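# Load a piston blank into the saw cradle and clamp it

## Task

Pick a single piston blank out of the chute and set it in the V cradle on the saw's slide so that its open skirt rests against the end stop and its riser stub faces away from that stop; then lower the clamp over the blank until the catch clicks.

## Robot and tools

Robot: two arms, left_arm and right_arm, each with a five-fingered hand (right_arm a right hand, left_arm its mirror image). Bases, in the scene frame: left_arm at (+0.049, +0.467, 0) m, right_arm at (-0.026, -0.407, 0) m, both turned only slightly about z.

Scene frame: origin at table-top height, midway between the arms; +x points out over the table, +y toward left_arm, +z up. Camera-image sides do not match arm names. Printed hand positions and orientations can be off by a few centimetres.

Hand point axes (right hand): +z runs along straight fingers toward the tips, +y points out of the palm face, +x runs across the palm away from the thumb. On the left hand +x points toward the thumb. A rigid mast near the wrist on the palm side can strike objects.

The 48-number row, shared by execute_actions and move: one flat list covering both arms, each value between -1 and 1. Indices 0-5 are left_arm dx, dy, dz, rx, ry, rz. Indices 6-21 are the left hand's 16 hinge goals, 22 its current_limit and 23 its speed. Indices 24-29 are right_arm dx to rz, 30-45 the right hand's hinge goals, 46 current_limit and 47 speed. Both arms must be filled even if only one moves.

Pose numbers are offsets, not absolute poses. They are measured from the arm's Hand target at the start of the action or move, along the scene frame's axes, and the arm turns about the Hand target's position. A value of 1.0 equals 0.6 m for dx, dy, dz and 180 degrees for rx, ry, rz, which together form one rotation vector. Six zeros re-command the current Hand target. Sending the same offset again moves the arm further. Each step, commanded orientation is clipped to within 32 degrees of the measured one.

Hand numbers, in this order: index_mcp, index_abd, index_pip, index_dip, middle_mcp, middle_abd, middle_pip, middle_dip, ring_mcp, ring_abd, ring_pip, ring_dip, thumb_cmc, thumb_axl, thumb_mcp, thumb_ipl. Each is an absolute goal angle scaled between its hinge stops; moving toward -1 bends the finger toward the palm, and for thumb_cmc it swings the thumb in front of the palm. Values that make a digit straight: _mcp +0.75, _abd 0.00, _pip +0.58, _dip +0.70, thumb_cmc +0.71, thumb_axl +0.68, thumb_mcp +0.23, thumb_ipl +0.17. A zero is a real goal; to keep a hand unchanged, send back its hand_goal, hand_current_limit and hand_speed. current_limit maps -1..+1 to 0..550 mA (start +0.4). speed maps to (speed+1)/2 of 8.5 rad/s (start -0.6). A motor squeezes only while its goal lies beyond the object's surface. Current of 495 mA or more held for 5 s shuts the motor down for 10 s.

execute_actions: "actions" is a list of actions. Each action is up to 15 rows, one per 1/30 s step, and a short action repeats its last row. Every row counts from the same start pose. "cameras" chooses images: by default all for an empty list and none otherwise; ["all"] or names such as cam_high, cam_left_wrist, cam_right_wrist.

move: "target" is one 48-number row, or up to 15 rows, and every row counts from the same Hand targets. The hand point follows a straight path. "speed" is in m/s, 0.002 to 3.6, default 0.25; turns go up to twice that in rad/s. It can be one value or one per target. "blend" is a corner radius in m; 0 means stop at each target. "stop_force", 3 to 120 N, ends an arm's path when its wrist sensor feels that much push; give every row the same hand numbers when using it. Omit it when pulling away from contact, and don't rely on it when the hand turns. "zero" (true by default) re-zeroes the force sensor before the move. blocking=false returns early; it cannot be combined with stop_force. Paths do not avoid obstacles or the other arm, and a move runs at most 10 s. Keep paths away from the arm's own base. The result line "move:" reports done, off_target, moving, held or fault; limits=paced means the pose was clipped, limits=held means steps were withheld.

wait: "seconds" 0-10, holds the last commands. stop: brakes a running move. zoom_image: "camera" plus "region" [x0, y0, x1, y1] in pixels, at most 504 by 504. zero_wrist_force: "arm" is left_arm or right_arm. finished_scene: "scene" is the current scene number; the goal must still hold without the robot.

Results: end_effector_position (m), end_effector_quat_wxyz and velocities in the scene frame. Hand target is the last commanded pose after clipping, and later offsets count from it; the hand often stops short of it. Joint velocities may read "within noise". Wrist force and torque are in the hand's own axes and read the push from the surface into the arm. Hand results: hand_goal, hand_measured, hand_current_ma (positive pushes toward -1), and hand_state (moving, goal, blocked, overload). Joint torques include the arm's own weight.

Cameras: cam_high 896x504, cam_left_wrist 672x504, cam_right_wrist 672x504.

Avoid: dropping the blank or releasing it while it moves, letting anything leave the table, and striking fixed or heavy parts. Arms are stiff, so aiming even slightly beyond firm contact can trip a fault. A joint torque at its load limit (wrist joints 25.7 N m, others 138 N m) or an outside force around 150 N halts the arm for 10 s. Motors at 85 °C brake the arm for 30-60 s. Keep the hands apart: contact between arms, or one hand gripping the other's fingers, can fail the scene. A loose object may sometimes get a brief push from outside.

Each tool is called after "Request:" by a JSON object that holds its "op" and its "data", one argument or row to a line.

## Session

Request:
{"op": "execute_actions", "data": {
  "actions": []
}}

Request:
{"op": "zoom_image", "data": {
  "camera": "cam_high",
  "region": [340, 20, 500, 180]
}}

Request:
{"op": "zoom_image", "data": {
  "camera": "cam_high",
  "region": [350, 210, 450, 310]
}}

Scene clock: 0.00 s.
left_arm: end_effector_position=(+0.4586, +0.1472, +0.3885) hand_goal=(+0.754, +0.000, +0.576, +0.696, +0.754, +0.000, +0.576, +0.696, +0.754, +0.000, +0.576, +0.696, +0.714, +0.678, +0.226, +0.168) hand_measured=(+0.754, +0.000, +0.576, +0.696, +0.754, +0.000, +0.576, +0.696, +0.754, +0.000, +0.576, +0.696, +0.714, +0.678, +0.226, +0.168) hand_current_ma=(+0, +0, +0, +0, +0, +0, +0, +0, +0, +0, +0, +0, +0, +0, +0, +0) hand_state=(goal, goal, goal, goal, goal, goal, goal, goal, goal, goal, goal, goal, goal, goal, goal, goal) hand_current_limit=0.40 hand_speed=-0.60 end_effector_quat_wxyz=(-0.062, +0.005, +0.998, +0.011) | right_arm: end_effector_position=(+0.3841, -0.3935, +0.1794) hand_goal=(+0.754, +0.000, +0.576, +0.696, +0.754, +0.000, +0.576, +0.696, +0.754, +0.000, +0.576, +0.696, +0.714, +0.678, +0.226, +0.168) hand_measured=(+0.754, +0.000, +0.576, +0.696, +0.754, +0.000, +0.576, +0.696, +0.754, +0.000, +0.576, +0.696, +0.714, +0.678, +0.226, +0.168) hand_current_ma=(+0, +0, +0, +0, +0, +0, +0, +0, +0, +0, +0, +0, +0, +0, +0, +0) hand_state=(goal, goal, goal, goal, goal, goal, goal, goal, goal, goal, goal, goal, goal, goal, goal, goal) hand_current_limit=0.40 hand_speed=-0.60 end_effector_quat_wxyz=(+0.094, +0.829, +0.467, -0.294)
Joint positions: left_arm=[2.681 -1.842 -1.168 -1.822 1.531 -2.068] | right_arm=[0.116 -1.53 1.999 -1.543 -1.973 0.74]
Joint velocities: within noise
Joint torques (N m): no reading
Motor temperatures (°C): left_arm=[28 32 28 32 40 40] | right_arm=[32 36 29 39 34 35]
Wrist force (N): no reading
Wrist torque (N m): no reading
Wrist force, peak (N): no reading
Hand target: left_arm +0.4586, +0.1472, +0.3885; -0.062, +0.005, +0.998, +0.011 | right_arm +0.3841, -0.3935, +0.1794; +0.094, +0.829, +0.467, -0.294

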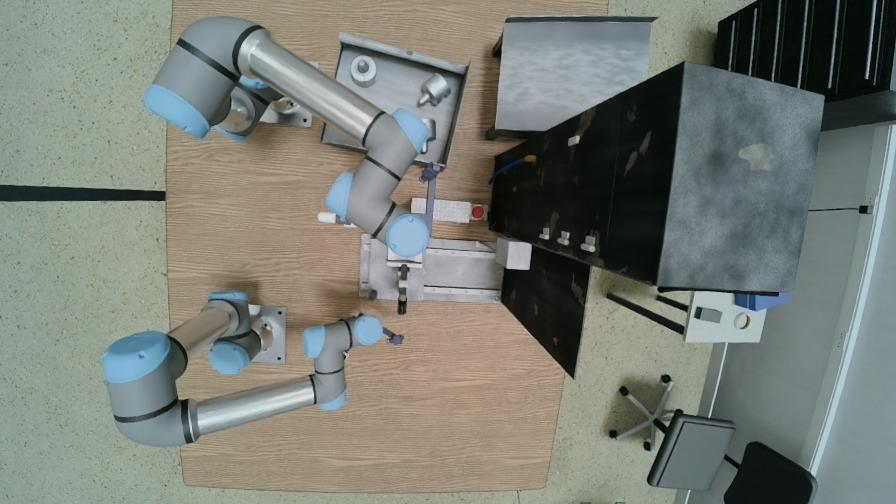

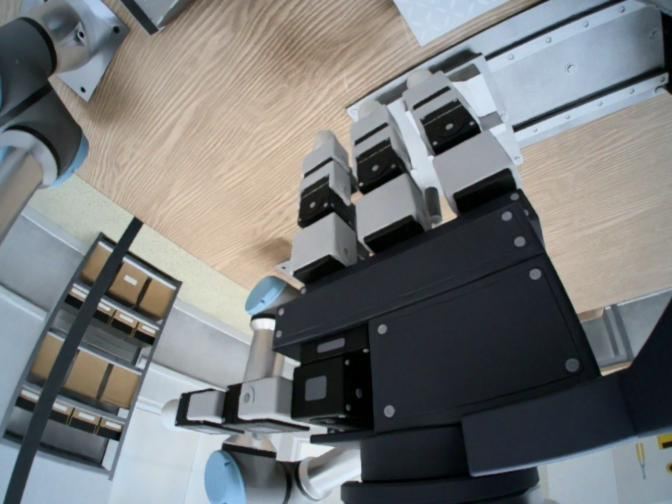

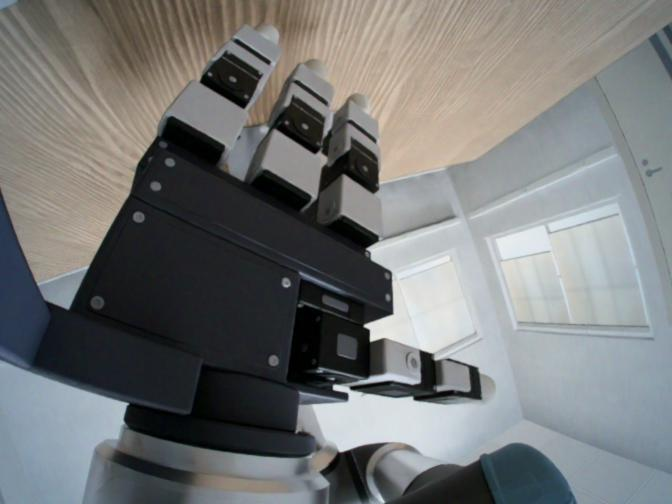

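Scaled by 3.150 from the camera's 896x504 image, which has a finer 1280x720 frame.

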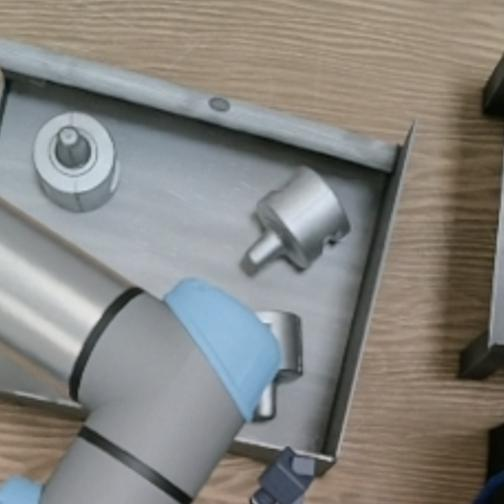

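Scaled by 5.040 from the camera's 896x504 image, which has a finer 1280x720 frame.

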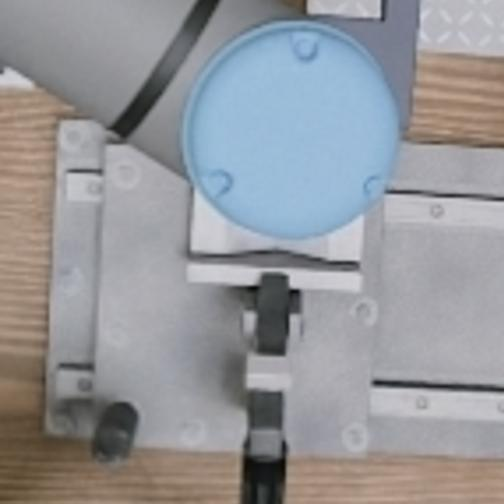

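Request:
{"op": "move", "data": {
  "target": [-0.1477,0.1713,0.0692,-0.2228,0.0473,-0.7366, 0.754,0,0.576,0.696,0.754,0,0.576,0.696,0.754,0,0.576,0.696,0.714,0.678,0.226,0.168,0.4,-0.4, -0.1,-0.1,0.2,0,0,0, 0.754,0,0.576,0.696,0.754,0,0.576,0.696,0.754,0,0.576,0.696,0.714,0.678,0.226,0.168,0.4,-0.6],
  "speed": 0.45,
  "cameras": ["all"]
}}

Request:
{"op": "zoom_image", "data": {
  "camera": "cam_left_wrist",
  "region": [0, 0, 340, 260]
}}

Request:
{"op": "zoom_image", "data": {
  "camera": "cam_high",
  "region": [310, 20, 480, 180]
}}

Request:
{"op": "zoom_image", "data": {
  "camera": "cam_high",
  "region": [350, 210, 450, 310]
}}

Scene clock: 7.00 s.
left_arm: end_effector_position=(+0.3700, +0.2500, +0.4300) hand_goal=(+0.754, +0.000, +0.576, +0.696, +0.754, +0.000, +0.576, +0.696, +0.754, +0.000, +0.576, +0.696, +0.714, +0.678, +0.226, +0.168) hand_measured=(+0.752, +0.000, +0.576, +0.696, +0.752, +0.000, +0.576, +0.696, +0.752, +0.000, +0.576, +0.696, +0.714, +0.678, +0.224, +0.168) hand_current_ma=(+0, +0, +0, +0, +0, +0, +0, +0, +0, +0, +0, +0, +0, +0, +0, +0) hand_state=(goal, goal, goal, goal, goal, goal, goal, goal, goal, goal, goal, goal, goal, goal, goal, goal) hand_current_limit=0.40 hand_speed=-0.40 end_effector_quat_wxyz=(-0.068, +0.912, +0.346, -0.211) | right_arm: end_effector_position=(+0.3242, -0.4535, +0.2995) hand_goal=(+0.754, +0.000, +0.576, +0.696, +0.754, +0.000, +0.576, +0.696, +0.754, +0.000, +0.576, +0.696, +0.714, +0.678, +0.226, +0.168) hand_measured=(+0.754, +0.000, +0.576, +0.696, +0.754, +0.000, +0.576, +0.696, +0.754, +0.000, +0.576, +0.696, +0.714, +0.678, +0.224, +0.168) hand_current_ma=(+0, +0, +0, +0, +0, +0, +0, +0, +0, +0, +0, +0, +0, +0, +0, +0) hand_state=(goal, goal, goal, goal, goal, goal, goal, goal, goal, goal, goal, goal, goal, goal, goal, goal) hand_current_limit=0.40 hand_speed=-0.60 end_effector_quat_wxyz=(+0.094, +0.829, +0.467, -0.294)
Joint positions: left_arm=[3.11 -1.35 -1.445 -2.36 1.513 0.777] | right_arm=[-0.026 -1.82 1.947 -1.26 -2.037 0.601]
Joint torques (N m): left_arm=[-12.67 3.97 13.7 3.57 -2.02 1.91] | right_arm=[8.06 -2.37 -12.18 -3.02 0.41 2.07]
Wrist force (N): left_arm=[1.1 0.5 -0.1] | right_arm=[-0.5 0.0 -0.7]
Wrist torque (N m): left_arm=[-0.03 0.10 0.07] | right_arm=[0.06 0.12 -0.05]
Wrist force, peak (N): left_arm=[1.5 0.4 -0.4] | right_arm=[-0.6 -0.2 -0.7]
Hand target: left_arm +0.3699, +0.2500, +0.4300; -0.068, +0.912, +0.346, -0.211 | right_arm +0.3241, -0.4535, +0.2994; +0.094, +0.829, +0.467, -0.294
Off the commanded pose: left_arm 0.000 m, 0 deg | right_arm 0.000 m, 0 deg.
move: done

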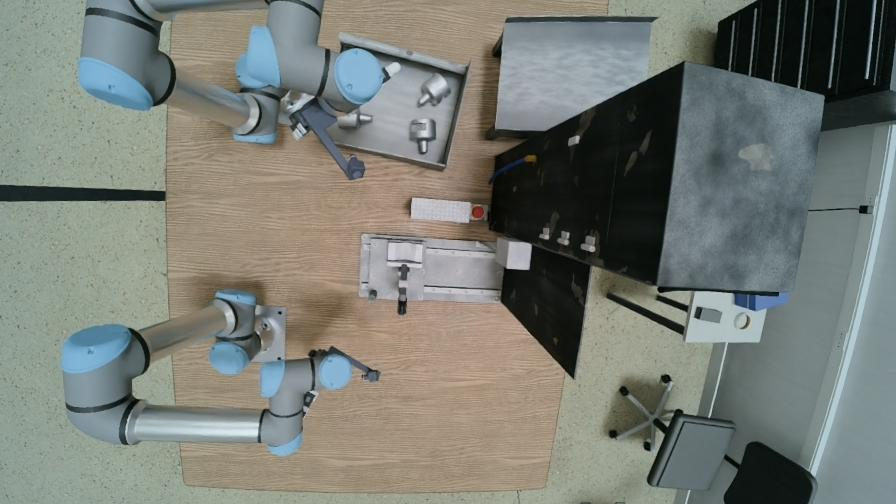

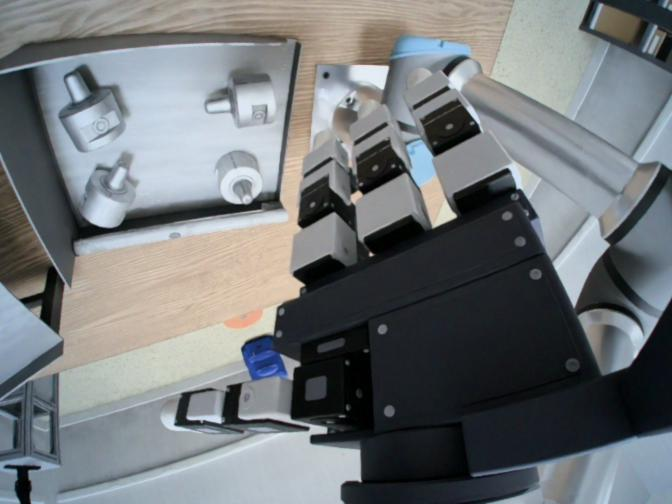

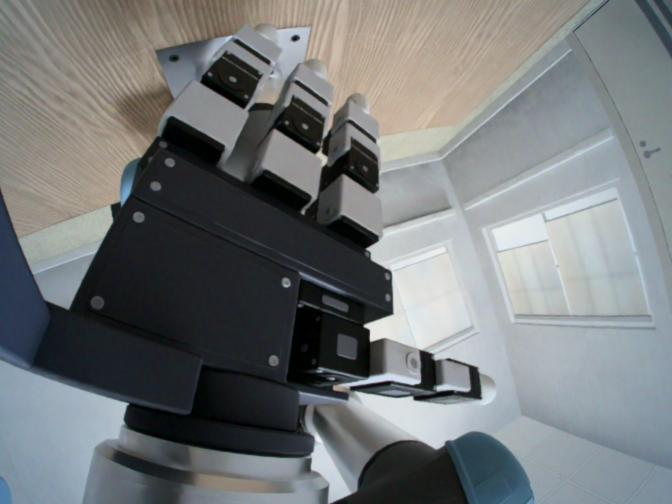

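Scaled by 1.482 from the camera's 672x504 image, which has a finer 960x720 frame.

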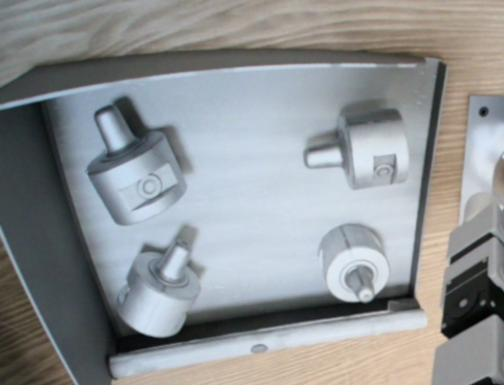

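Scaled by 2.965 from the camera's 896x504 image, which has a finer 1280x720 frame.

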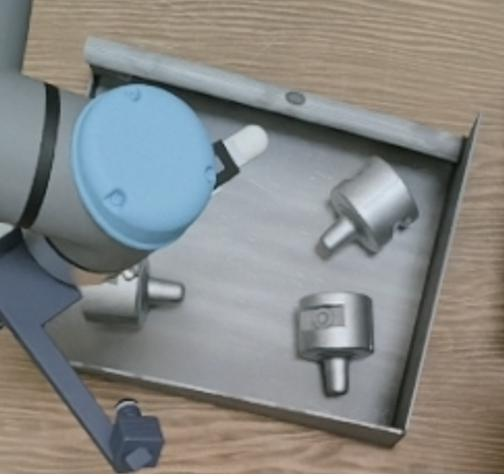

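Scaled by 5.040 from the camera's 896x504 image, which has a finer 1280x720 frame.

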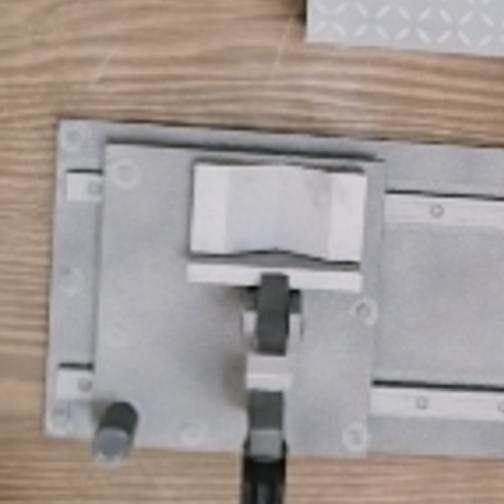

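Request:
{"op": "move", "data": {
  "target": [-0.1133,0.2247,-0.3,0.3214,0.0148,-0.2826, 0.644,-0.12,0.197,0.261,0.644,0.12,0.197,0.261,1.0,0,0.576,0.696,-0.671,0.678,0.2,-0.25,0.4,-0.2, -0.08,-0.25,0.16,0,0,0, 0.754,0,0.576,0.696,0.754,0,0.576,0.696,0.754,0,0.576,0.696,0.714,0.678,0.226,0.168,0.4,-0.6],
  "speed": 0.35,
  "cameras": ["cam_high","cam_left_wrist"]
}}

Request:
{"op": "zoom_image", "data": {
  "camera": "cam_high",
  "region": [280, 20, 440, 180]
}}

Scene clock: 71.60 s.
left_arm: end_effector_position=(+0.3019, +0.3848, +0.2501) hand_goal=(+0.644, -0.120, +0.198, +0.262, +0.644, +0.120, +0.198, +0.262, +1.000, +0.000, +0.576, +0.696, -0.670, +0.678, +0.200, -0.250) hand_measured=(+0.638, -0.102, +0.198, +0.264, +0.638, +0.100, +0.200, +0.264, +0.986, +0.000, +0.576, +0.696, -0.668, +0.678, +0.198, -0.248) hand_current_ma=(-2, +9, +0, +0, -2, -10, +0, +0, -8, +0, +0, +0, +1, +0, +0, +0) hand_state=(goal, goal, goal, goal, goal, goal, goal, goal, goal, goal, goal, goal, goal, goal, goal, goal) hand_current_limit=0.40 hand_speed=-0.20 end_effector_quat_wxyz=(-0.573, +0.819, -0.007, +0.005) | right_arm: end_effector_position=(+0.2761, -0.6035, +0.3955) hand_goal=(+0.754, +0.000, +0.576, +0.696, +0.754, +0.000, +0.576, +0.696, +0.754, +0.000, +0.576, +0.696, +0.714, +0.678, +0.226, +0.168) hand_measured=(+0.754, +0.000, +0.576, +0.696, +0.754, +0.000, +0.576, +0.696, +0.754, +0.000, +0.576, +0.696, +0.714, +0.678, +0.224, +0.168) hand_current_ma=(+0, +0, +0, +0, +0, +0, +0, +0, +0, +0, +0, +0, +0, +0, +0, +0) hand_state=(goal, goal, goal, goal, goal, goal, goal, goal, goal, goal, goal, goal, goal, goal, goal, goal) hand_current_limit=0.40 hand_speed=-0.60 end_effector_quat_wxyz=(+0.094, +0.829, +0.467, -0.294)
Joint positions: left_arm=[2.712 -1.281 -2.077 -2.237 2.571 0.605] | right_arm=[-0.492 -2.011 1.888 -1.282 -2.179 0.081]
Joint torques (N m): left_arm=[12.03 1.1 15.77 2.8 1.21 1.46] | right_arm=[3.41 3.51 -11.73 -0.75 1.37 1.35]
Wrist force (N): left_arm=[0.6 0.7 -1.2] | right_arm=[-0.1 0.1 -0.5]
Wrist torque (N m): left_arm=[-0.19 -0.10 -0.25] | right_arm=[0.05 0.05 -0.07]
Wrist force, peak (N): left_arm=[0.2 1.6 -0.8] | right_arm=[-1.2 -0.3 -0.2]
Hand target: left_arm +0.3020, +0.3848, +0.2500; -0.573, +0.819, -0.007, +0.005 | right_arm +0.2761, -0.6035, +0.3954; +0.094, +0.829, +0.467, -0.294
Off the commanded pose: left_arm 0.000 m, 0 deg | right_arm 0.000 m, 0 deg.
move: done
Images, in order (width x height): cam_high 896x504, cam_left_wrist 672x504.

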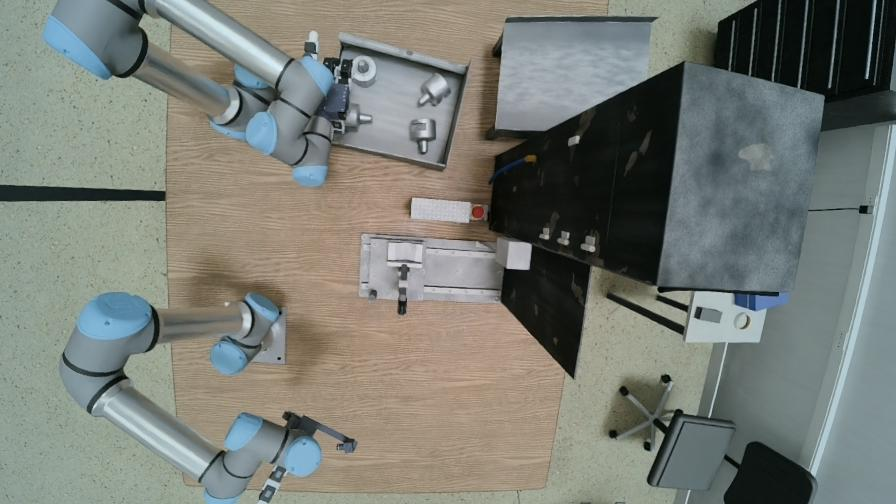

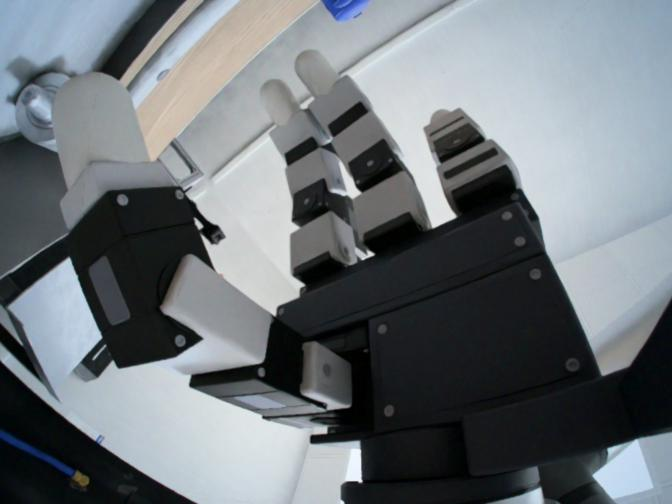

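Scaled by 3.150 from the camera's 896x504 image, which has a finer 1280x720 frame.

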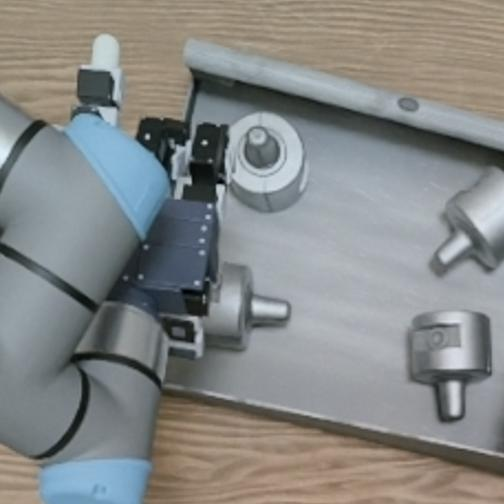

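Request:
{"op": "move", "data": {
  "target": [0,0,-0.25,0,0,0, 0.644,-0.12,0.197,0.261,0.644,0.12,0.197,0.261,1.0,0,0.576,0.696,-0.671,0.678,0.2,-0.25,0.4,-0.2, 0,0,0,0,0,0, 0.754,0,0.576,0.696,0.754,0,0.576,0.696,0.754,0,0.576,0.696,0.714,0.678,0.226,0.168,0.4,-0.6],
  "speed": 0.12,
  "stop_force": 7,
  "cameras": ["cam_high","cam_left_wrist"]
}}

Request:
{"op": "zoom_image", "data": {
  "camera": "cam_high",
  "region": [280, 20, 440, 180]
}}

Scene clock: 75.93 s.
left_arm: end_effector_position=(+0.3020, +0.3848, +0.1000) hand_goal=(+0.644, -0.120, +0.198, +0.262, +0.644, +0.120, +0.198, +0.262, +1.000, +0.000, +0.576, +0.696, -0.670, +0.678, +0.200, -0.250) hand_measured=(+0.638, -0.102, +0.198, +0.264, +0.638, +0.100, +0.200, +0.264, +0.986, +0.000, +0.576, +0.696, -0.668, +0.678, +0.198, -0.248) hand_current_ma=(-3, +9, +0, +0, -2, -10, +0, +0, -8, +0, +0, +0, +1, +0, +0, +0) hand_state=(goal, goal, goal, goal, goal, goal, goal, goal, goal, goal, goal, goal, goal, goal, goal, goal) hand_current_limit=0.40 hand_speed=-0.20 end_effector_quat_wxyz=(-0.573, +0.819, -0.007, +0.005) | right_arm: end_effector_position=(+0.2761, -0.6035, +0.3954) hand_goal=(+0.754, +0.000, +0.576, +0.696, +0.754, +0.000, +0.576, +0.696, +0.754, +0.000, +0.576, +0.696, +0.714, +0.678, +0.226, +0.168) hand_measured=(+0.754, +0.000, +0.576, +0.696, +0.754, +0.000, +0.576, +0.696, +0.754, +0.000, +0.576, +0.696, +0.714, +0.678, +0.224, +0.168) hand_current_ma=(+0, +0, +0, +0, +0, +0, +0, +0, +0, +0, +0, +0, +0, +0, +0, +0) hand_state=(goal, goal, goal, goal, goal, goal, goal, goal, goal, goal, goal, goal, goal, goal, goal, goal) hand_current_limit=0.40 hand_speed=-0.60 end_effector_quat_wxyz=(+0.094, +0.829, +0.467, -0.294)
Joint positions: left_arm=[2.713 -1.475 -2.357 -1.763 2.571 0.605] | right_arm=[-0.492 -2.011 1.888 -1.282 -2.179 0.081]
Joint torques (N m): left_arm=[12.23 7.17 16.46 2.69 3.41 -1.83] | right_arm=[6.03 3.23 -14.21 -0.68 1.19 -0.68]
Wrist force (N): left_arm=[0.6 1.1 -1.0] | right_arm=[-0.1 0.2 -0.6]
Wrist torque (N m): left_arm=[-0.15 -0.10 -0.25] | right_arm=[0.07 0.07 -0.08]
Wrist force, peak (N): left_arm=[0.3 2.1 -0.7] | right_arm=[-0.5 0.3 -0.6]
Hand target: left_arm +0.3020, +0.3848, +0.1000; -0.573, +0.819, -0.007, +0.005 | right_arm +0.2761, -0.6035, +0.3954; +0.094, +0.829, +0.467, -0.294
Off the commanded pose: left_arm 0.000 m, 0 deg | right_arm 0.000 m, 0 deg.
move: done
Images, in order (width x height): cam_high 896x504, cam_left_wrist 672x504.

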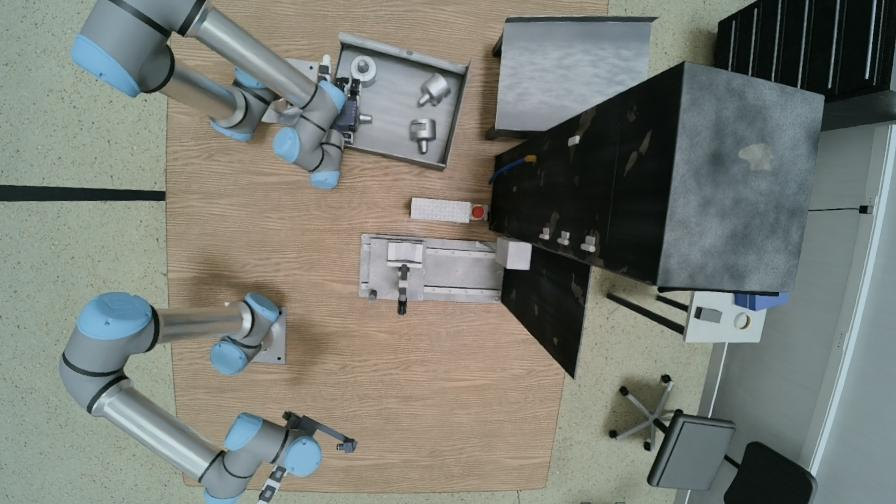

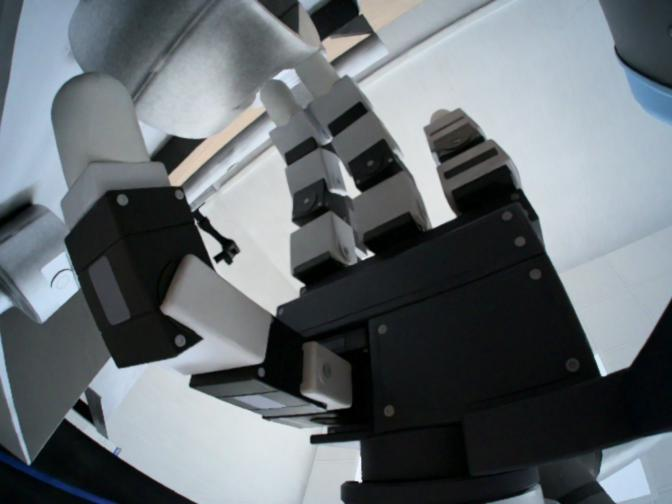

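Scaled by 3.150 from the camera's 896x504 image, which has a finer 1280x720 frame.

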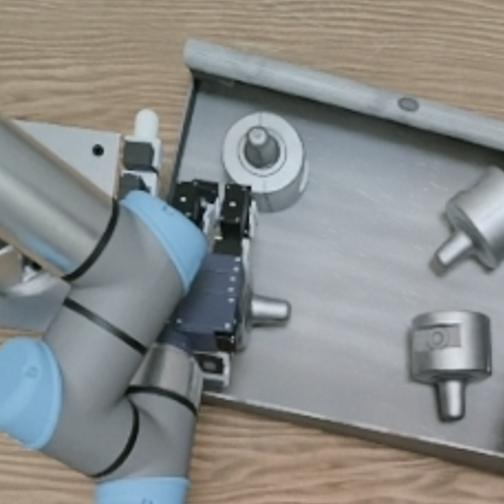

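Request:
{"op": "move", "data": {
  "target": [0,0,-0.0717,0,0,0, 0.644,-0.12,0.197,0.261,0.644,0.12,0.197,0.261,1.0,0,0.576,0.696,-0.671,0.678,0.2,-0.25,0.4,-0.2, 0,0,0,0,0,0, 0.754,0,0.576,0.696,0.754,0,0.576,0.696,0.754,0,0.576,0.696,0.714,0.678,0.226,0.168,0.4,-0.6],
  "speed": 0.08,
  "stop_force": 6
}}

Request:
{"op": "move", "data": {
  "target": [0,0,0,0,0,0, 0.52,-0.12,-0.25,0.2,0.52,0.12,-0.25,0.2,1.0,0,0.576,0.696,-0.671,0.678,-0.18,-0.3,0.4,-0.75, 0,0,0,0,0,0, 0.754,0,0.576,0.696,0.754,0,0.576,0.696,0.754,0,0.576,0.696,0.714,0.678,0.226,0.168,0.4,-0.6],
  "cameras": ["cam_left_wrist"]
}}

Scene clock: 80.00 s.
left_arm: end_effector_position=(+0.3020, +0.3848, +0.0570) hand_goal=(+0.644, -0.120, +0.198, +0.262, +0.644, +0.120, +0.198, +0.262, +1.000, +0.000, +0.576, +0.696, -0.670, +0.678, +0.200, -0.250) hand_measured=(+0.638, -0.102, +0.198, +0.264, +0.638, +0.100, +0.200, +0.264, +0.986, +0.000, +0.576, +0.696, -0.668, +0.678, +0.196, -0.248) hand_current_ma=(-3, +9, +0, +0, -2, -10, +0, +0, -8, +0, +0, +0, +1, +0, -1, +0) hand_state=(goal, goal, goal, goal, goal, goal, goal, goal, goal, goal, goal, goal, goal, goal, goal, goal) hand_current_limit=0.40 hand_speed=-0.20 end_effector_quat_wxyz=(-0.573, +0.819, -0.007, +0.005) | right_arm: end_effector_position=(+0.2761, -0.6035, +0.3954) hand_goal=(+0.754, +0.000, +0.576, +0.696, +0.754, +0.000, +0.576, +0.696, +0.754, +0.000, +0.576, +0.696, +0.714, +0.678, +0.226, +0.168) hand_measured=(+0.754, +0.000, +0.576, +0.696, +0.754, +0.000, +0.576, +0.696, +0.754, +0.000, +0.576, +0.696, +0.714, +0.678, +0.224, +0.168) hand_current_ma=(+0, +0, +0, +0, +0, +0, +0, +0, +0, +0, +0, +0, +0, +0, +0, +0) hand_state=(goal, goal, goal, goal, goal, goal, goal, goal, goal, goal, goal, goal, goal, goal, goal, goal) hand_current_limit=0.40 hand_speed=-0.60 end_effector_quat_wxyz=(+0.094, +0.829, +0.467, -0.294)
Joint positions: left_arm=[2.713 -1.578 -2.414 -1.603 2.571 0.605] | right_arm=[-0.492 -2.011 1.888 -1.282 -2.179 0.081]
Joint torques (N m): left_arm=[11.83 13.55 21.23 2.78 3.32 -0.64] | right_arm=[8.97 2.59 -14.7 -0.76 1.22 1.21]
Wrist force (N): left_arm=[0.6 0.7 -0.8] | right_arm=[0.0 0.0 -0.6]
Wrist torque (N m): left_arm=[-0.18 -0.10 -0.24] | right_arm=[0.05 0.05 -0.07]
Wrist force, peak (N): left_arm=[0.6 1.1 -1.2] | right_arm=[-0.6 -0.1 -0.7]
Hand target: left_arm +0.3020, +0.3848, +0.0570; -0.573, +0.819, -0.007, +0.005 | right_arm +0.2761, -0.6035, +0.3954; +0.094, +0.829, +0.467, -0.294
Off the commanded pose: left_arm 0.000 m, 0 deg | right_arm 0.000 m, 0 deg.
move: done

Scene clock: 80.80 s.
left_arm: end_effector_position=(+0.3020, +0.3848, +0.0570) hand_goal=(+0.520, -0.120, -0.250, +0.200, +0.520, +0.120, -0.250, +0.200, +1.000, +0.000, +0.576, +0.696, -0.670, +0.678, -0.180, -0.300) hand_measured=(+0.576, -0.126, -0.104, +0.228, +0.584, +0.124, -0.126, +0.232, +0.986, +0.000, +0.576, +0.696, -0.660, +0.682, +0.100, -0.240) hand_current_ma=(+88, -1, +384, +24, +112, +1, +304, +32, -8, +0, +0, +0, +5, +1, +385, +145) hand_state=(blocked, goal, blocked, blocked, blocked, goal, blocked, blocked, goal, goal, goal, goal, goal, goal, blocked, blocked) hand_current_limit=0.40 hand_speed=-0.75 end_effector_quat_wxyz=(-0.573, +0.819, -0.007, +0.005) | right_arm: end_effector_position=(+0.2761, -0.6035, +0.3954) hand_goal=(+0.754, +0.000, +0.576, +0.696, +0.754, +0.000, +0.576, +0.696, +0.754, +0.000, +0.576, +0.696, +0.714, +0.678, +0.226, +0.168) hand_measured=(+0.754, +0.000, +0.576, +0.696, +0.754, +0.000, +0.576, +0.696, +0.754, +0.000, +0.576, +0.696, +0.714, +0.678, +0.224, +0.168) hand_current_ma=(+0, +0, +0, +0, +0, +0, +0, +0, +0, +0, +0, +0, +0, +0, +0, +0) hand_state=(goal, goal, goal, goal, goal, goal, goal, goal, goal, goal, goal, goal, goal, goal, goal, goal) hand_current_limit=0.40 hand_speed=-0.60 end_effector_quat_wxyz=(+0.094, +0.829, +0.467, -0.294)
Joint positions: left_arm=[2.713 -1.578 -2.414 -1.603 2.571 0.605] | right_arm=[-0.492 -2.011 1.888 -1.282 -2.179 0.081]
Joint torques (N m): left_arm=[11.32 10.18 18.86 1.77 2.98 -1.72] | right_arm=[7.25 2.59 -14.93 -0.77 0.97 1.75]
Wrist force (N): left_arm=[0.3 4.4 0.3] | right_arm=[-0.1 -0.3 -0.5]
Wrist torque (N m): left_arm=[-0.12 -0.07 -0.26] | right_arm=[0.00 0.06 -0.08]
Wrist force, peak (N): left_arm=[0.5 4.7 0.4] | right_arm=[-0.8 -0.2 -0.4]
Hand target: left_arm +0.3020, +0.3848, +0.0570; -0.573, +0.819, -0.007, +0.005 | right_arm +0.2761, -0.6035, +0.3954; +0.094, +0.829, +0.467, -0.294
Off the commanded pose: left_arm 0.000 m, 0 deg | right_arm 0.000 m, 0 deg.
move: done
Images, in order (width x height): cam_left_wrist 672x504.

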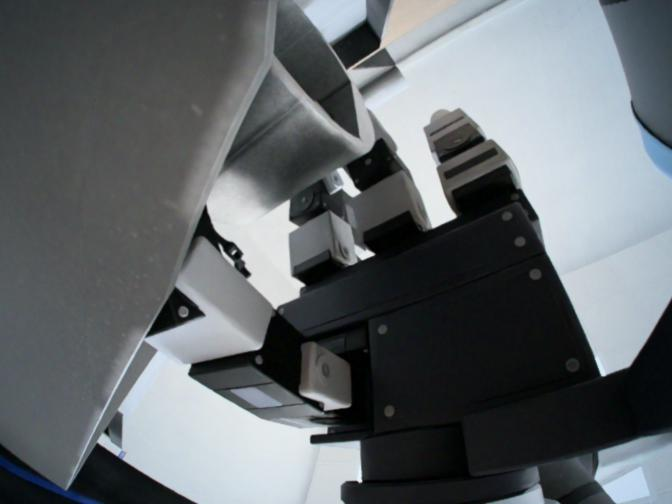

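Request:
{"op": "move", "data": {
  "target": [0,0,0,0,0,0, 0.45,-0.12,-0.3,0.15,0.45,0.12,-0.3,0.15,1.0,0,0.576,0.696,-0.671,0.678,-0.2,-0.4,0.6,-0.7, 0,0,0,0,0,0, 0.754,0,0.576,0.696,0.754,0,0.576,0.696,0.754,0,0.576,0.696,0.714,0.678,0.226,0.168,0.4,-0.6]
}}

Request:
{"op": "move", "data": {
  "target": [0,0,0.03,0,0,0, 0.45,-0.12,-0.3,0.15,0.45,0.12,-0.3,0.15,1.0,0,0.576,0.696,-0.671,0.678,-0.2,-0.4,0.6,-0.7, 0,0,0,0,0,0, 0.754,0,0.576,0.696,0.754,0,0.576,0.696,0.754,0,0.576,0.696,0.714,0.678,0.226,0.168,0.4,-0.6],
  "speed": 0.05,
  "cameras": ["cam_left_wrist"]
}}

Scene clock: 82.40 s.
left_arm: end_effector_position=(+0.3020, +0.3848, +0.0570) hand_goal=(+0.450, -0.120, -0.300, +0.150, +0.450, +0.120, -0.300, +0.150, +1.000, +0.000, +0.576, +0.696, -0.670, +0.678, -0.200, -0.400) hand_measured=(+0.574, -0.128, -0.120, +0.216, +0.584, +0.126, -0.154, +0.232, +0.986, +0.000, +0.576, +0.696, -0.656, +0.684, +0.112, -0.240) hand_current_ma=(+336, -3, +439, +106, +385, +1, +398, +148, -8, +0, +0, +0, +8, +2, +440, +440) hand_state=(blocked, goal, blocked, blocked, blocked, goal, blocked, blocked, goal, goal, goal, goal, goal, goal, blocked, blocked) hand_current_limit=0.60 hand_speed=-0.70 end_effector_quat_wxyz=(-0.573, +0.819, -0.007, +0.005) | right_arm: end_effector_position=(+0.2761, -0.6035, +0.3954) hand_goal=(+0.754, +0.000, +0.576, +0.696, +0.754, +0.000, +0.576, +0.696, +0.754, +0.000, +0.576, +0.696, +0.714, +0.678, +0.226, +0.168) hand_measured=(+0.754, +0.000, +0.576, +0.696, +0.754, +0.000, +0.576, +0.696, +0.754, +0.000, +0.576, +0.696, +0.714, +0.678, +0.224, +0.168) hand_current_ma=(+0, +0, +0, +0, +0, +0, +0, +0, +0, +0, +0, +0, +0, +0, +0, +0) hand_state=(goal, goal, goal, goal, goal, goal, goal, goal, goal, goal, goal, goal, goal, goal, goal, goal) hand_current_limit=0.40 hand_speed=-0.60 end_effector_quat_wxyz=(+0.094, +0.829, +0.467, -0.294)
Joint positions: left_arm=[2.713 -1.578 -2.414 -1.603 2.571 0.605] | right_arm=[-0.492 -2.011 1.888 -1.282 -2.179 0.081]
Joint torques (N m): left_arm=[9.51 9.15 14.69 -0.4 2.25 -1.74] | right_arm=[7.81 3.56 -15.88 -0.74 1.3 1.9]
Wrist force (N): left_arm=[0.4 5.0 0.5] | right_arm=[-0.2 -0.3 -0.3]
Wrist torque (N m): left_arm=[-0.12 -0.08 -0.25] | right_arm=[-0.01 0.08 -0.11]
Wrist force, peak (N): left_arm=[0.5 5.1 0.5] | right_arm=[-0.8 -0.1 -0.4]
Hand target: left_arm +0.3020, +0.3848, +0.0570; -0.573, +0.819, -0.007, +0.005 | right_arm +0.2761, -0.6035, +0.3954; +0.094, +0.829, +0.467, -0.294
Off the commanded pose: left_arm 0.000 m, 0 deg | right_arm 0.000 m, 0 deg.
move: done

Scene clock: 83.20 s.
left_arm: end_effector_position=(+0.3020, +0.3848, +0.0750) hand_goal=(+0.450, -0.120, -0.300, +0.150, +0.450, +0.120, -0.300, +0.150, +1.000, +0.000, +0.576, +0.696, -0.670, +0.678, -0.200, -0.400) hand_measured=(+0.572, -0.128, -0.122, +0.216, +0.584, +0.126, -0.158, +0.232, +0.986, +0.000, +0.576, +0.696, -0.656, +0.684, +0.114, -0.240) hand_current_ma=(+327, -3, +440, +106, +385, +1, +382, +148, -8, +0, +0, +0, +8, +2, +440, +440) hand_state=(blocked, goal, blocked, blocked, blocked, goal, blocked, blocked, goal, goal, goal, goal, goal, goal, blocked, blocked) hand_current_limit=0.60 hand_speed=-0.70 end_effector_quat_wxyz=(-0.573, +0.819, -0.007, +0.005) | right_arm: end_effector_position=(+0.2761, -0.6035, +0.3954) hand_goal=(+0.754, +0.000, +0.576, +0.696, +0.754, +0.000, +0.576, +0.696, +0.754, +0.000, +0.576, +0.696, +0.714, +0.678, +0.226, +0.168) hand_measured=(+0.754, +0.000, +0.576, +0.696, +0.754, +0.000, +0.576, +0.696, +0.754, +0.000, +0.576, +0.696, +0.714, +0.678, +0.224, +0.168) hand_current_ma=(+0, +0, +0, +0, +0, +0, +0, +0, +0, +0, +0, +0, +0, +0, +0, +0) hand_state=(goal, goal, goal, goal, goal, goal, goal, goal, goal, goal, goal, goal, goal, goal, goal, goal) hand_current_limit=0.40 hand_speed=-0.60 end_effector_quat_wxyz=(+0.094, +0.829, +0.467, -0.294)
Joint positions: left_arm=[2.713 -1.532 -2.392 -1.671 2.571 0.605] | right_arm=[-0.492 -2.011 1.888 -1.282 -2.179 0.081]
Joint torques (N m): left_arm=[5.42 8.43 9.69 2.8 2.58 -2.09] | right_arm=[8.34 2.12 -15.77 -0.97 1.14 1.78]
Wrist force (N): left_arm=[0.4 5.9 0.7] | right_arm=[-0.4 0.0 -0.5]
Wrist torque (N m): left_arm=[-0.08 -0.07 -0.25] | right_arm=[0.04 0.10 -0.11]
Wrist force, peak (N): left_arm=[0.5 6.3 1.0] | right_arm=[-0.6 -0.3 -0.6]
Hand target: left_arm +0.3020, +0.3848, +0.0750; -0.573, +0.819, -0.007, +0.005 | right_arm +0.2761, -0.6035, +0.3954; +0.094, +0.829, +0.467, -0.294
Off the commanded pose: left_arm 0.000 m, 0 deg | right_arm 0.000 m, 0 deg.
move: done
Images, in order (width x height): cam_left_wrist 672x504.

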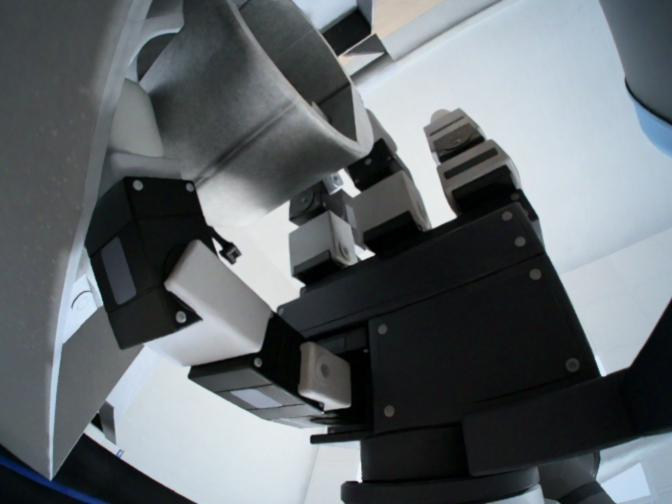

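Request:
{"op": "move", "data": {
  "target": [
    [0,0,0.28,0,0,0, 0.45,-0.12,-0.3,0.15,0.45,0.12,-0.3,0.15,1.0,0,0.576,0.696,-0.671,0.678,-0.2,-0.4,0.6,-0.7, 0,0,0,0,0,0, 0.754,0,0.576,0.696,0.754,0,0.576,0.696,0.754,0,0.576,0.696,0.714,0.678,0.226,0.168,0.4,-0.6],
    [-0.0533,-0.718,0.25,0,0,0, 0.45,-0.12,-0.3,0.15,0.45,0.12,-0.3,0.15,1.0,0,0.576,0.696,-0.671,0.678,-0.2,-0.4,0.6,-0.7, 0,0,0,0,0,0, 0.754,0,0.576,0.696,0.754,0,0.576,0.696,0.754,0,0.576,0.696,0.714,0.678,0.226,0.168,0.4,-0.6],
    [-0.0533,-0.718,0.04,0,0,0, 0.45,-0.12,-0.3,0.15,0.45,0.12,-0.3,0.15,1.0,0,0.576,0.696,-0.671,0.678,-0.2,-0.4,0.6,-0.7, 0,0,0,0,0,0, 0.754,0,0.576,0.696,0.754,0,0.576,0.696,0.754,0,0.576,0.696,0.714,0.678,0.226,0.168,0.4,-0.6]
  ],
  "speed": [0.15,0.25,0.15],
  "blend": [0.04,0.03,0],
  "cameras": ["cam_high","cam_left_wrist"]
}}

Scene clock: 90.97 s.
left_arm: end_effector_position=(+0.2700, -0.0460, +0.0990) hand_goal=(+0.450, -0.120, -0.300, +0.150, +0.450, +0.120, -0.300, +0.150, +1.000, +0.000, +0.576, +0.696, -0.670, +0.678, -0.200, -0.400) hand_measured=(+0.570, -0.130, -0.132, +0.216, +0.584, +0.128, -0.168, +0.226, +0.986, +0.000, +0.576, +0.696, -0.654, +0.684, +0.124, -0.240) hand_current_ma=(+318, -3, +440, +106, +385, +2, +336, +134, -8, +0, +0, +0, +9, +2, +440, +440) hand_state=(blocked, goal, blocked, blocked, blocked, goal, blocked, blocked, goal, goal, goal, goal, goal, goal, blocked, blocked) hand_current_limit=0.60 hand_speed=-0.70 end_effector_quat_wxyz=(-0.573, +0.819, -0.007, +0.005) | right_arm: end_effector_position=(+0.2761, -0.6035, +0.3954) hand_goal=(+0.754, +0.000, +0.576, +0.696, +0.754, +0.000, +0.576, +0.696, +0.754, +0.000, +0.576, +0.696, +0.714, +0.678, +0.226, +0.168) hand_measured=(+0.754, +0.000, +0.576, +0.696, +0.754, +0.000, +0.576, +0.696, +0.754, +0.000, +0.576, +0.696, +0.714, +0.678, +0.224, +0.168) hand_current_ma=(+0, +0, +0, +0, +0, +0, +0, +0, +0, +0, +0, +0, +0, +0, +0, +0) hand_state=(goal, goal, goal, goal, goal, goal, goal, goal, goal, goal, goal, goal, goal, goal, goal, goal) hand_current_limit=0.40 hand_speed=-0.60 end_effector_quat_wxyz=(+0.094, +0.829, +0.467, -0.294)
Joint positions: left_arm=[2.077 -2.354 -1.082 -2.458 2.015 0.174] | right_arm=[-0.492 -2.011 1.888 -1.282 -2.179 0.081]
Joint torques (N m): left_arm=[12.3 59.48 21.63 -1.27 2.66 1.45] | right_arm=[8.08 2.85 -19.32 -0.81 1.19 1.76]
Wrist force (N): left_arm=[0.4 5.5 0.5] | right_arm=[-0.1 0.2 -0.6]
Wrist torque (N m): left_arm=[-0.12 -0.08 -0.12] | right_arm=[0.07 0.07 -0.08]
Wrist force, peak (N): left_arm=[0.5 7.7 1.4] | right_arm=[-0.4 -0.4 -0.7]
Hand target: left_arm +0.2700, -0.0460, +0.0990; -0.573, +0.819, -0.007, +0.005 | right_arm +0.2761, -0.6035, +0.3954; +0.094, +0.829, +0.467, -0.294
Off the commanded pose: left_arm 0.000 m, 0 deg | right_arm 0.000 m, 0 deg.
move: done
Images, in order (width x height): cam_high 896x504, cam_left_wrist 672x504.

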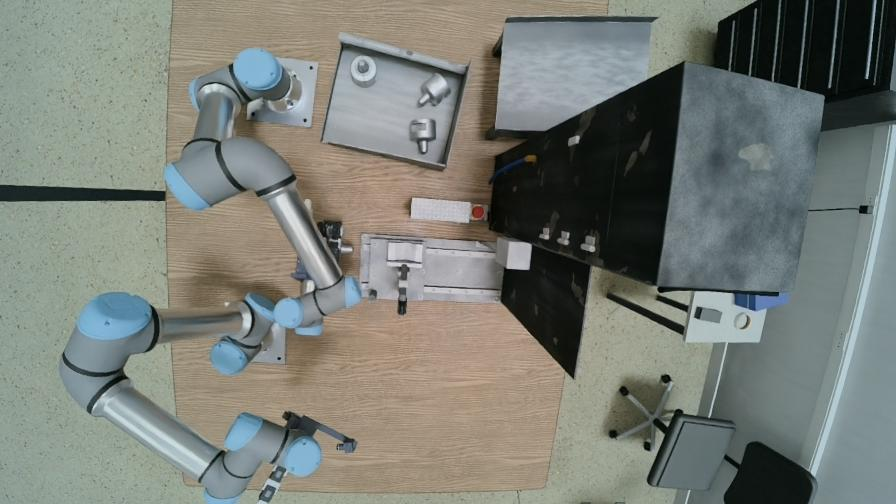

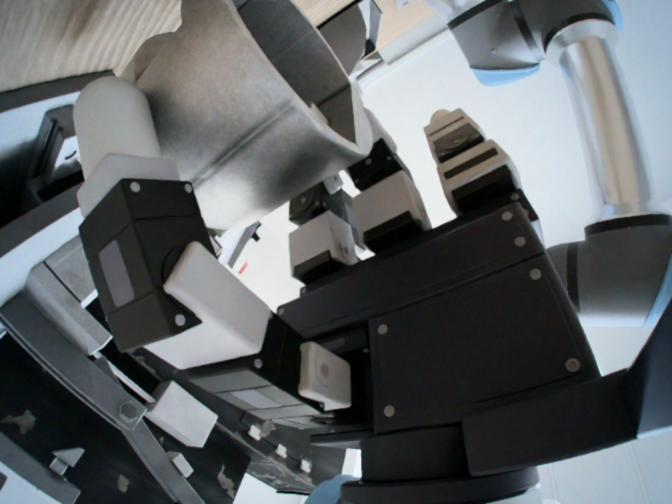

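Request:
{"op": "move", "data": {
  "target": [0,0,-0.1,0,0,0, 0.45,-0.12,-0.3,0.15,0.45,0.12,-0.3,0.15,1.0,0,0.576,0.696,-0.671,0.678,-0.2,-0.4,0.6,-0.7, 0,0,0,0,0,0, 0.754,0,0.576,0.696,0.754,0,0.576,0.696,0.754,0,0.576,0.696,0.714,0.678,0.226,0.168,0.4,-0.6],
  "speed": 0.035,
  "stop_force": 4,
  "cameras": ["cam_high","cam_left_wrist"]
}}

Scene clock: 94.87 s.
left_arm: end_effector_position=(+0.2700, -0.0460, +0.0494) hand_goal=(+0.450, -0.120, -0.300, +0.150, +0.450, +0.120, -0.300, +0.150, +1.000, +0.000, +0.576, +0.696, -0.670, +0.678, -0.200, -0.400) hand_measured=(+0.570, -0.128, -0.138, +0.208, +0.584, +0.124, -0.172, +0.218, +0.986, +0.000, +0.576, +0.696, -0.658, +0.682, +0.126, -0.240) hand_current_ma=(+318, -3, +440, +84, +385, +1, +322, +110, -8, +0, +0, +0, +6, +1, +440, +440) hand_state=(blocked, goal, blocked, blocked, blocked, goal, blocked, blocked, goal, goal, goal, goal, goal, goal, blocked, blocked) hand_current_limit=0.60 hand_speed=-0.70 end_effector_quat_wxyz=(-0.573, +0.819, -0.007, +0.005) | right_arm: end_effector_position=(+0.2761, -0.6035, +0.3954) hand_goal=(+0.754, +0.000, +0.576, +0.696, +0.754, +0.000, +0.576, +0.696, +0.754, +0.000, +0.576, +0.696, +0.714, +0.678, +0.226, +0.168) hand_measured=(+0.754, +0.000, +0.576, +0.696, +0.754, +0.000, +0.576, +0.696, +0.754, +0.000, +0.576, +0.696, +0.714, +0.678, +0.224, +0.168) hand_current_ma=(+0, +0, +0, +0, +0, +0, +0, +0, +0, +0, +0, +0, +0, +0, +0, +0) hand_state=(goal, goal, goal, goal, goal, goal, goal, goal, goal, goal, goal, goal, goal, goal, goal, goal) hand_current_limit=0.40 hand_speed=-0.60 end_effector_quat_wxyz=(+0.094, +0.829, +0.467, -0.294)
Joint positions: left_arm=[2.077 -2.398 -1.136 -2.36 2.015 0.174] | right_arm=[-0.492 -2.011 1.888 -1.282 -2.179 0.081]
Joint torques (N m): left_arm=[11.39 59.61 26.1 0.7 -0.88 -1.71] | right_arm=[9.89 1.56 -21.26 -0.82 1.15 2.09]
Wrist force (N): left_arm=[0.5 5.7 0.5] | right_arm=[0.1 0.1 -0.4]
Wrist torque (N m): left_arm=[-0.09 -0.09 -0.13] | right_arm=[0.04 0.04 -0.07]
Wrist force, peak (N): left_arm=[0.6 5.9 0.8] | right_arm=[0.0 -0.3 -1.0]
Hand target: left_arm +0.2700, -0.0460, +0.0494; -0.573, +0.819, -0.007, +0.005 (not the last commanded pose) | right_arm +0.2761, -0.6035, +0.3954; +0.094, +0.829, +0.467, -0.294
Off the commanded pose: left_arm 0.010 m, 0 deg | right_arm 0.000 m, 0 deg.
move: contact (left_arm)
Images, in order (width x height): cam_high 896x504, cam_left_wrist 672x504.

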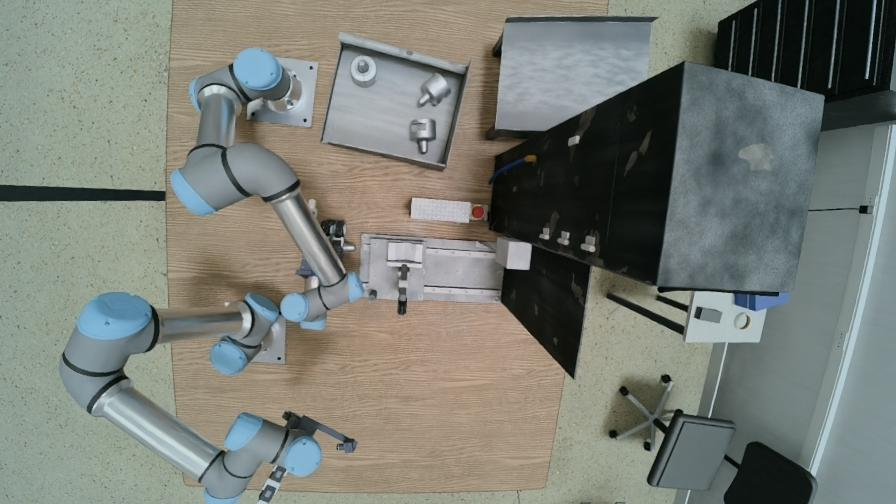

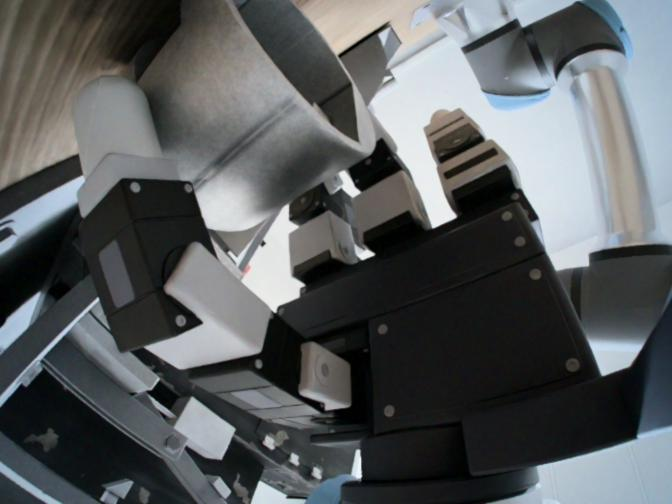

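Request:
{"op": "move", "data": {
  "target": [0,0,-0.003,0,0,0, 0.45,-0.12,-0.3,0.15,0.45,0.12,-0.3,0.15,1.0,0,0.576,0.696,-0.671,0.678,-0.2,-0.4,0.6,-0.7, 0,0,0,0,0,0, 0.754,0,0.576,0.696,0.754,0,0.576,0.696,0.754,0,0.576,0.696,0.714,0.678,0.226,0.168,0.4,-0.6],
  "speed": 0.01
}}

Request:
{"op": "move", "data": {
  "target": [0,0,0,0,0,0, 0.644,-0.12,0.197,0.261,0.644,0.12,0.197,0.261,1.0,0,0.576,0.696,-0.671,0.678,0.2,-0.25,0.4,-0.82, 0,0,0,0,0,0, 0.754,0,0.576,0.696,0.754,0,0.576,0.696,0.754,0,0.576,0.696,0.714,0.678,0.226,0.168,0.4,-0.6],
  "cameras": ["cam_left_wrist"]
}}

Scene clock: 97.07 s.
left_arm: end_effector_position=(+0.2700, -0.0460, +0.0477) hand_goal=(+0.450, -0.120, -0.300, +0.150, +0.450, +0.120, -0.300, +0.150, +1.000, +0.000, +0.576, +0.696, -0.670, +0.678, -0.200, -0.400) hand_measured=(+0.570, -0.128, -0.142, +0.204, +0.584, +0.124, -0.172, +0.210, +0.986, +0.000, +0.576, +0.696, -0.658, +0.682, +0.128, -0.242) hand_current_ma=(+318, -3, +440, +74, +385, +1, +318, +89, -8, +0, +0, +0, +6, +1, +440, +438) hand_state=(blocked, goal, blocked, blocked, blocked, goal, blocked, blocked, goal, goal, goal, goal, goal, goal, blocked, blocked) hand_current_limit=0.60 hand_speed=-0.70 end_effector_quat_wxyz=(-0.573, +0.819, -0.007, +0.005) | right_arm: end_effector_position=(+0.2761, -0.6035, +0.3954) hand_goal=(+0.754, +0.000, +0.576, +0.696, +0.754, +0.000, +0.576, +0.696, +0.754, +0.000, +0.576, +0.696, +0.714, +0.678, +0.226, +0.168) hand_measured=(+0.754, +0.000, +0.576, +0.696, +0.754, +0.000, +0.576, +0.696, +0.754, +0.000, +0.576, +0.696, +0.714, +0.678, +0.224, +0.168) hand_current_ma=(+0, +0, +0, +0, +0, +0, +0, +0, +0, +0, +0, +0, +0, +0, +0, +0) hand_state=(goal, goal, goal, goal, goal, goal, goal, goal, goal, goal, goal, goal, goal, goal, goal, goal) hand_current_limit=0.40 hand_speed=-0.60 end_effector_quat_wxyz=(+0.094, +0.829, +0.467, -0.294)
Joint positions: left_arm=[2.077 -2.4 -1.138 -2.356 2.015 0.174] | right_arm=[-0.492 -2.011 1.888 -1.282 -2.179 0.081]
Joint torques (N m): left_arm=[10.86 42.4 9.72 1.72 -0.86 -1.71] | right_arm=[9.22 1.93 -21.18 -0.87 1.47 1.71]
Wrist force (N): left_arm=[0.8 -5.4 -2.6] | right_arm=[-0.1 -0.2 -0.5]
Wrist torque (N m): left_arm=[-0.24 -0.09 -0.13] | right_arm=[0.02 0.05 -0.09]
Wrist force, peak (N): left_arm=[0.7 -5.6 -3.1] | right_arm=[-0.3 -0.1 -0.8]
Hand target: left_arm +0.2700, -0.0460, +0.0476; -0.573, +0.819, -0.007, +0.005 | right_arm +0.2761, -0.6035, +0.3954; +0.094, +0.829, +0.467, -0.294
Off the commanded pose: left_arm 0.000 m, 0 deg | right_arm 0.000 m, 0 deg.
move: done

Scene clock: 98.13 s.
left_arm: end_effector_position=(+0.2700, -0.0460, +0.0476) hand_goal=(+0.644, -0.120, +0.198, +0.262, +0.644, +0.120, +0.198, +0.262, +1.000, +0.000, +0.576, +0.696, -0.670, +0.678, +0.200, -0.250) hand_measured=(+0.628, -0.106, +0.190, +0.262, +0.624, +0.102, +0.190, +0.262, +0.986, +0.000, +0.576, +0.696, -0.666, +0.680, +0.198, -0.246) hand_current_ma=(-11, +6, -3, +0, -15, -9, -2, +0, -8, +0, +0, +0, +1, +1, -1, +1) hand_state=(goal, goal, goal, goal, goal, goal, goal, goal, goal, goal, goal, goal, goal, goal, goal, goal) hand_current_limit=0.40 hand_speed=-0.82 end_effector_quat_wxyz=(-0.573, +0.819, -0.007, +0.005) | right_arm: end_effector_position=(+0.2761, -0.6035, +0.3954) hand_goal=(+0.754, +0.000, +0.576, +0.696, +0.754, +0.000, +0.576, +0.696, +0.754, +0.000, +0.576, +0.696, +0.714, +0.678, +0.226, +0.168) hand_measured=(+0.754, +0.000, +0.576, +0.696, +0.754, +0.000, +0.576, +0.696, +0.754, +0.000, +0.576, +0.696, +0.714, +0.678, +0.224, +0.168) hand_current_ma=(+0, +0, +0, +0, +0, +0, +0, +0, +0, +0, +0, +0, +0, +0, +0, +0) hand_state=(goal, goal, goal, goal, goal, goal, goal, goal, goal, goal, goal, goal, goal, goal, goal, goal) hand_current_limit=0.40 hand_speed=-0.60 end_effector_quat_wxyz=(+0.094, +0.829, +0.467, -0.294)
Joint positions: left_arm=[2.077 -2.4 -1.138 -2.356 2.015 0.174] | right_arm=[-0.492 -2.011 1.888 -1.282 -2.179 0.081]
Joint torques (N m): left_arm=[11.44 55.58 15.15 -1.9 -0.8 -1.73] | right_arm=[7.95 0.9 -21.92 -0.85 1.33 1.84]
Wrist force (N): left_arm=[0.4 0.9 -1.2] | right_arm=[-0.2 0.0 -0.6]
Wrist torque (N m): left_arm=[-0.17 -0.06 -0.16] | right_arm=[0.05 0.09 -0.10]
Wrist force, peak (N): left_arm=[0.8 -5.5 -1.9] | right_arm=[-0.4 -0.4 -0.5]
Hand target: left_arm +0.2700, -0.0460, +0.0476; -0.573, +0.819, -0.007, +0.005 | right_arm +0.2761, -0.6035, +0.3954; +0.094, +0.829, +0.467, -0.294
Off the commanded pose: left_arm 0.000 m, 0 deg | right_arm 0.000 m, 0 deg.
move: done
Images, in order (width x height): cam_left_wrist 672x504.

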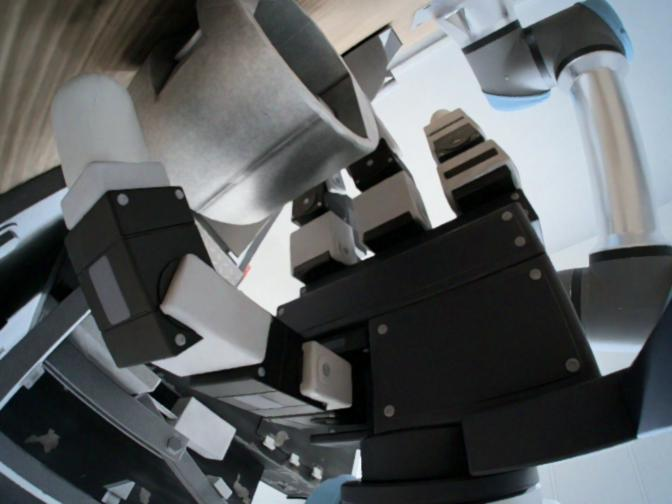

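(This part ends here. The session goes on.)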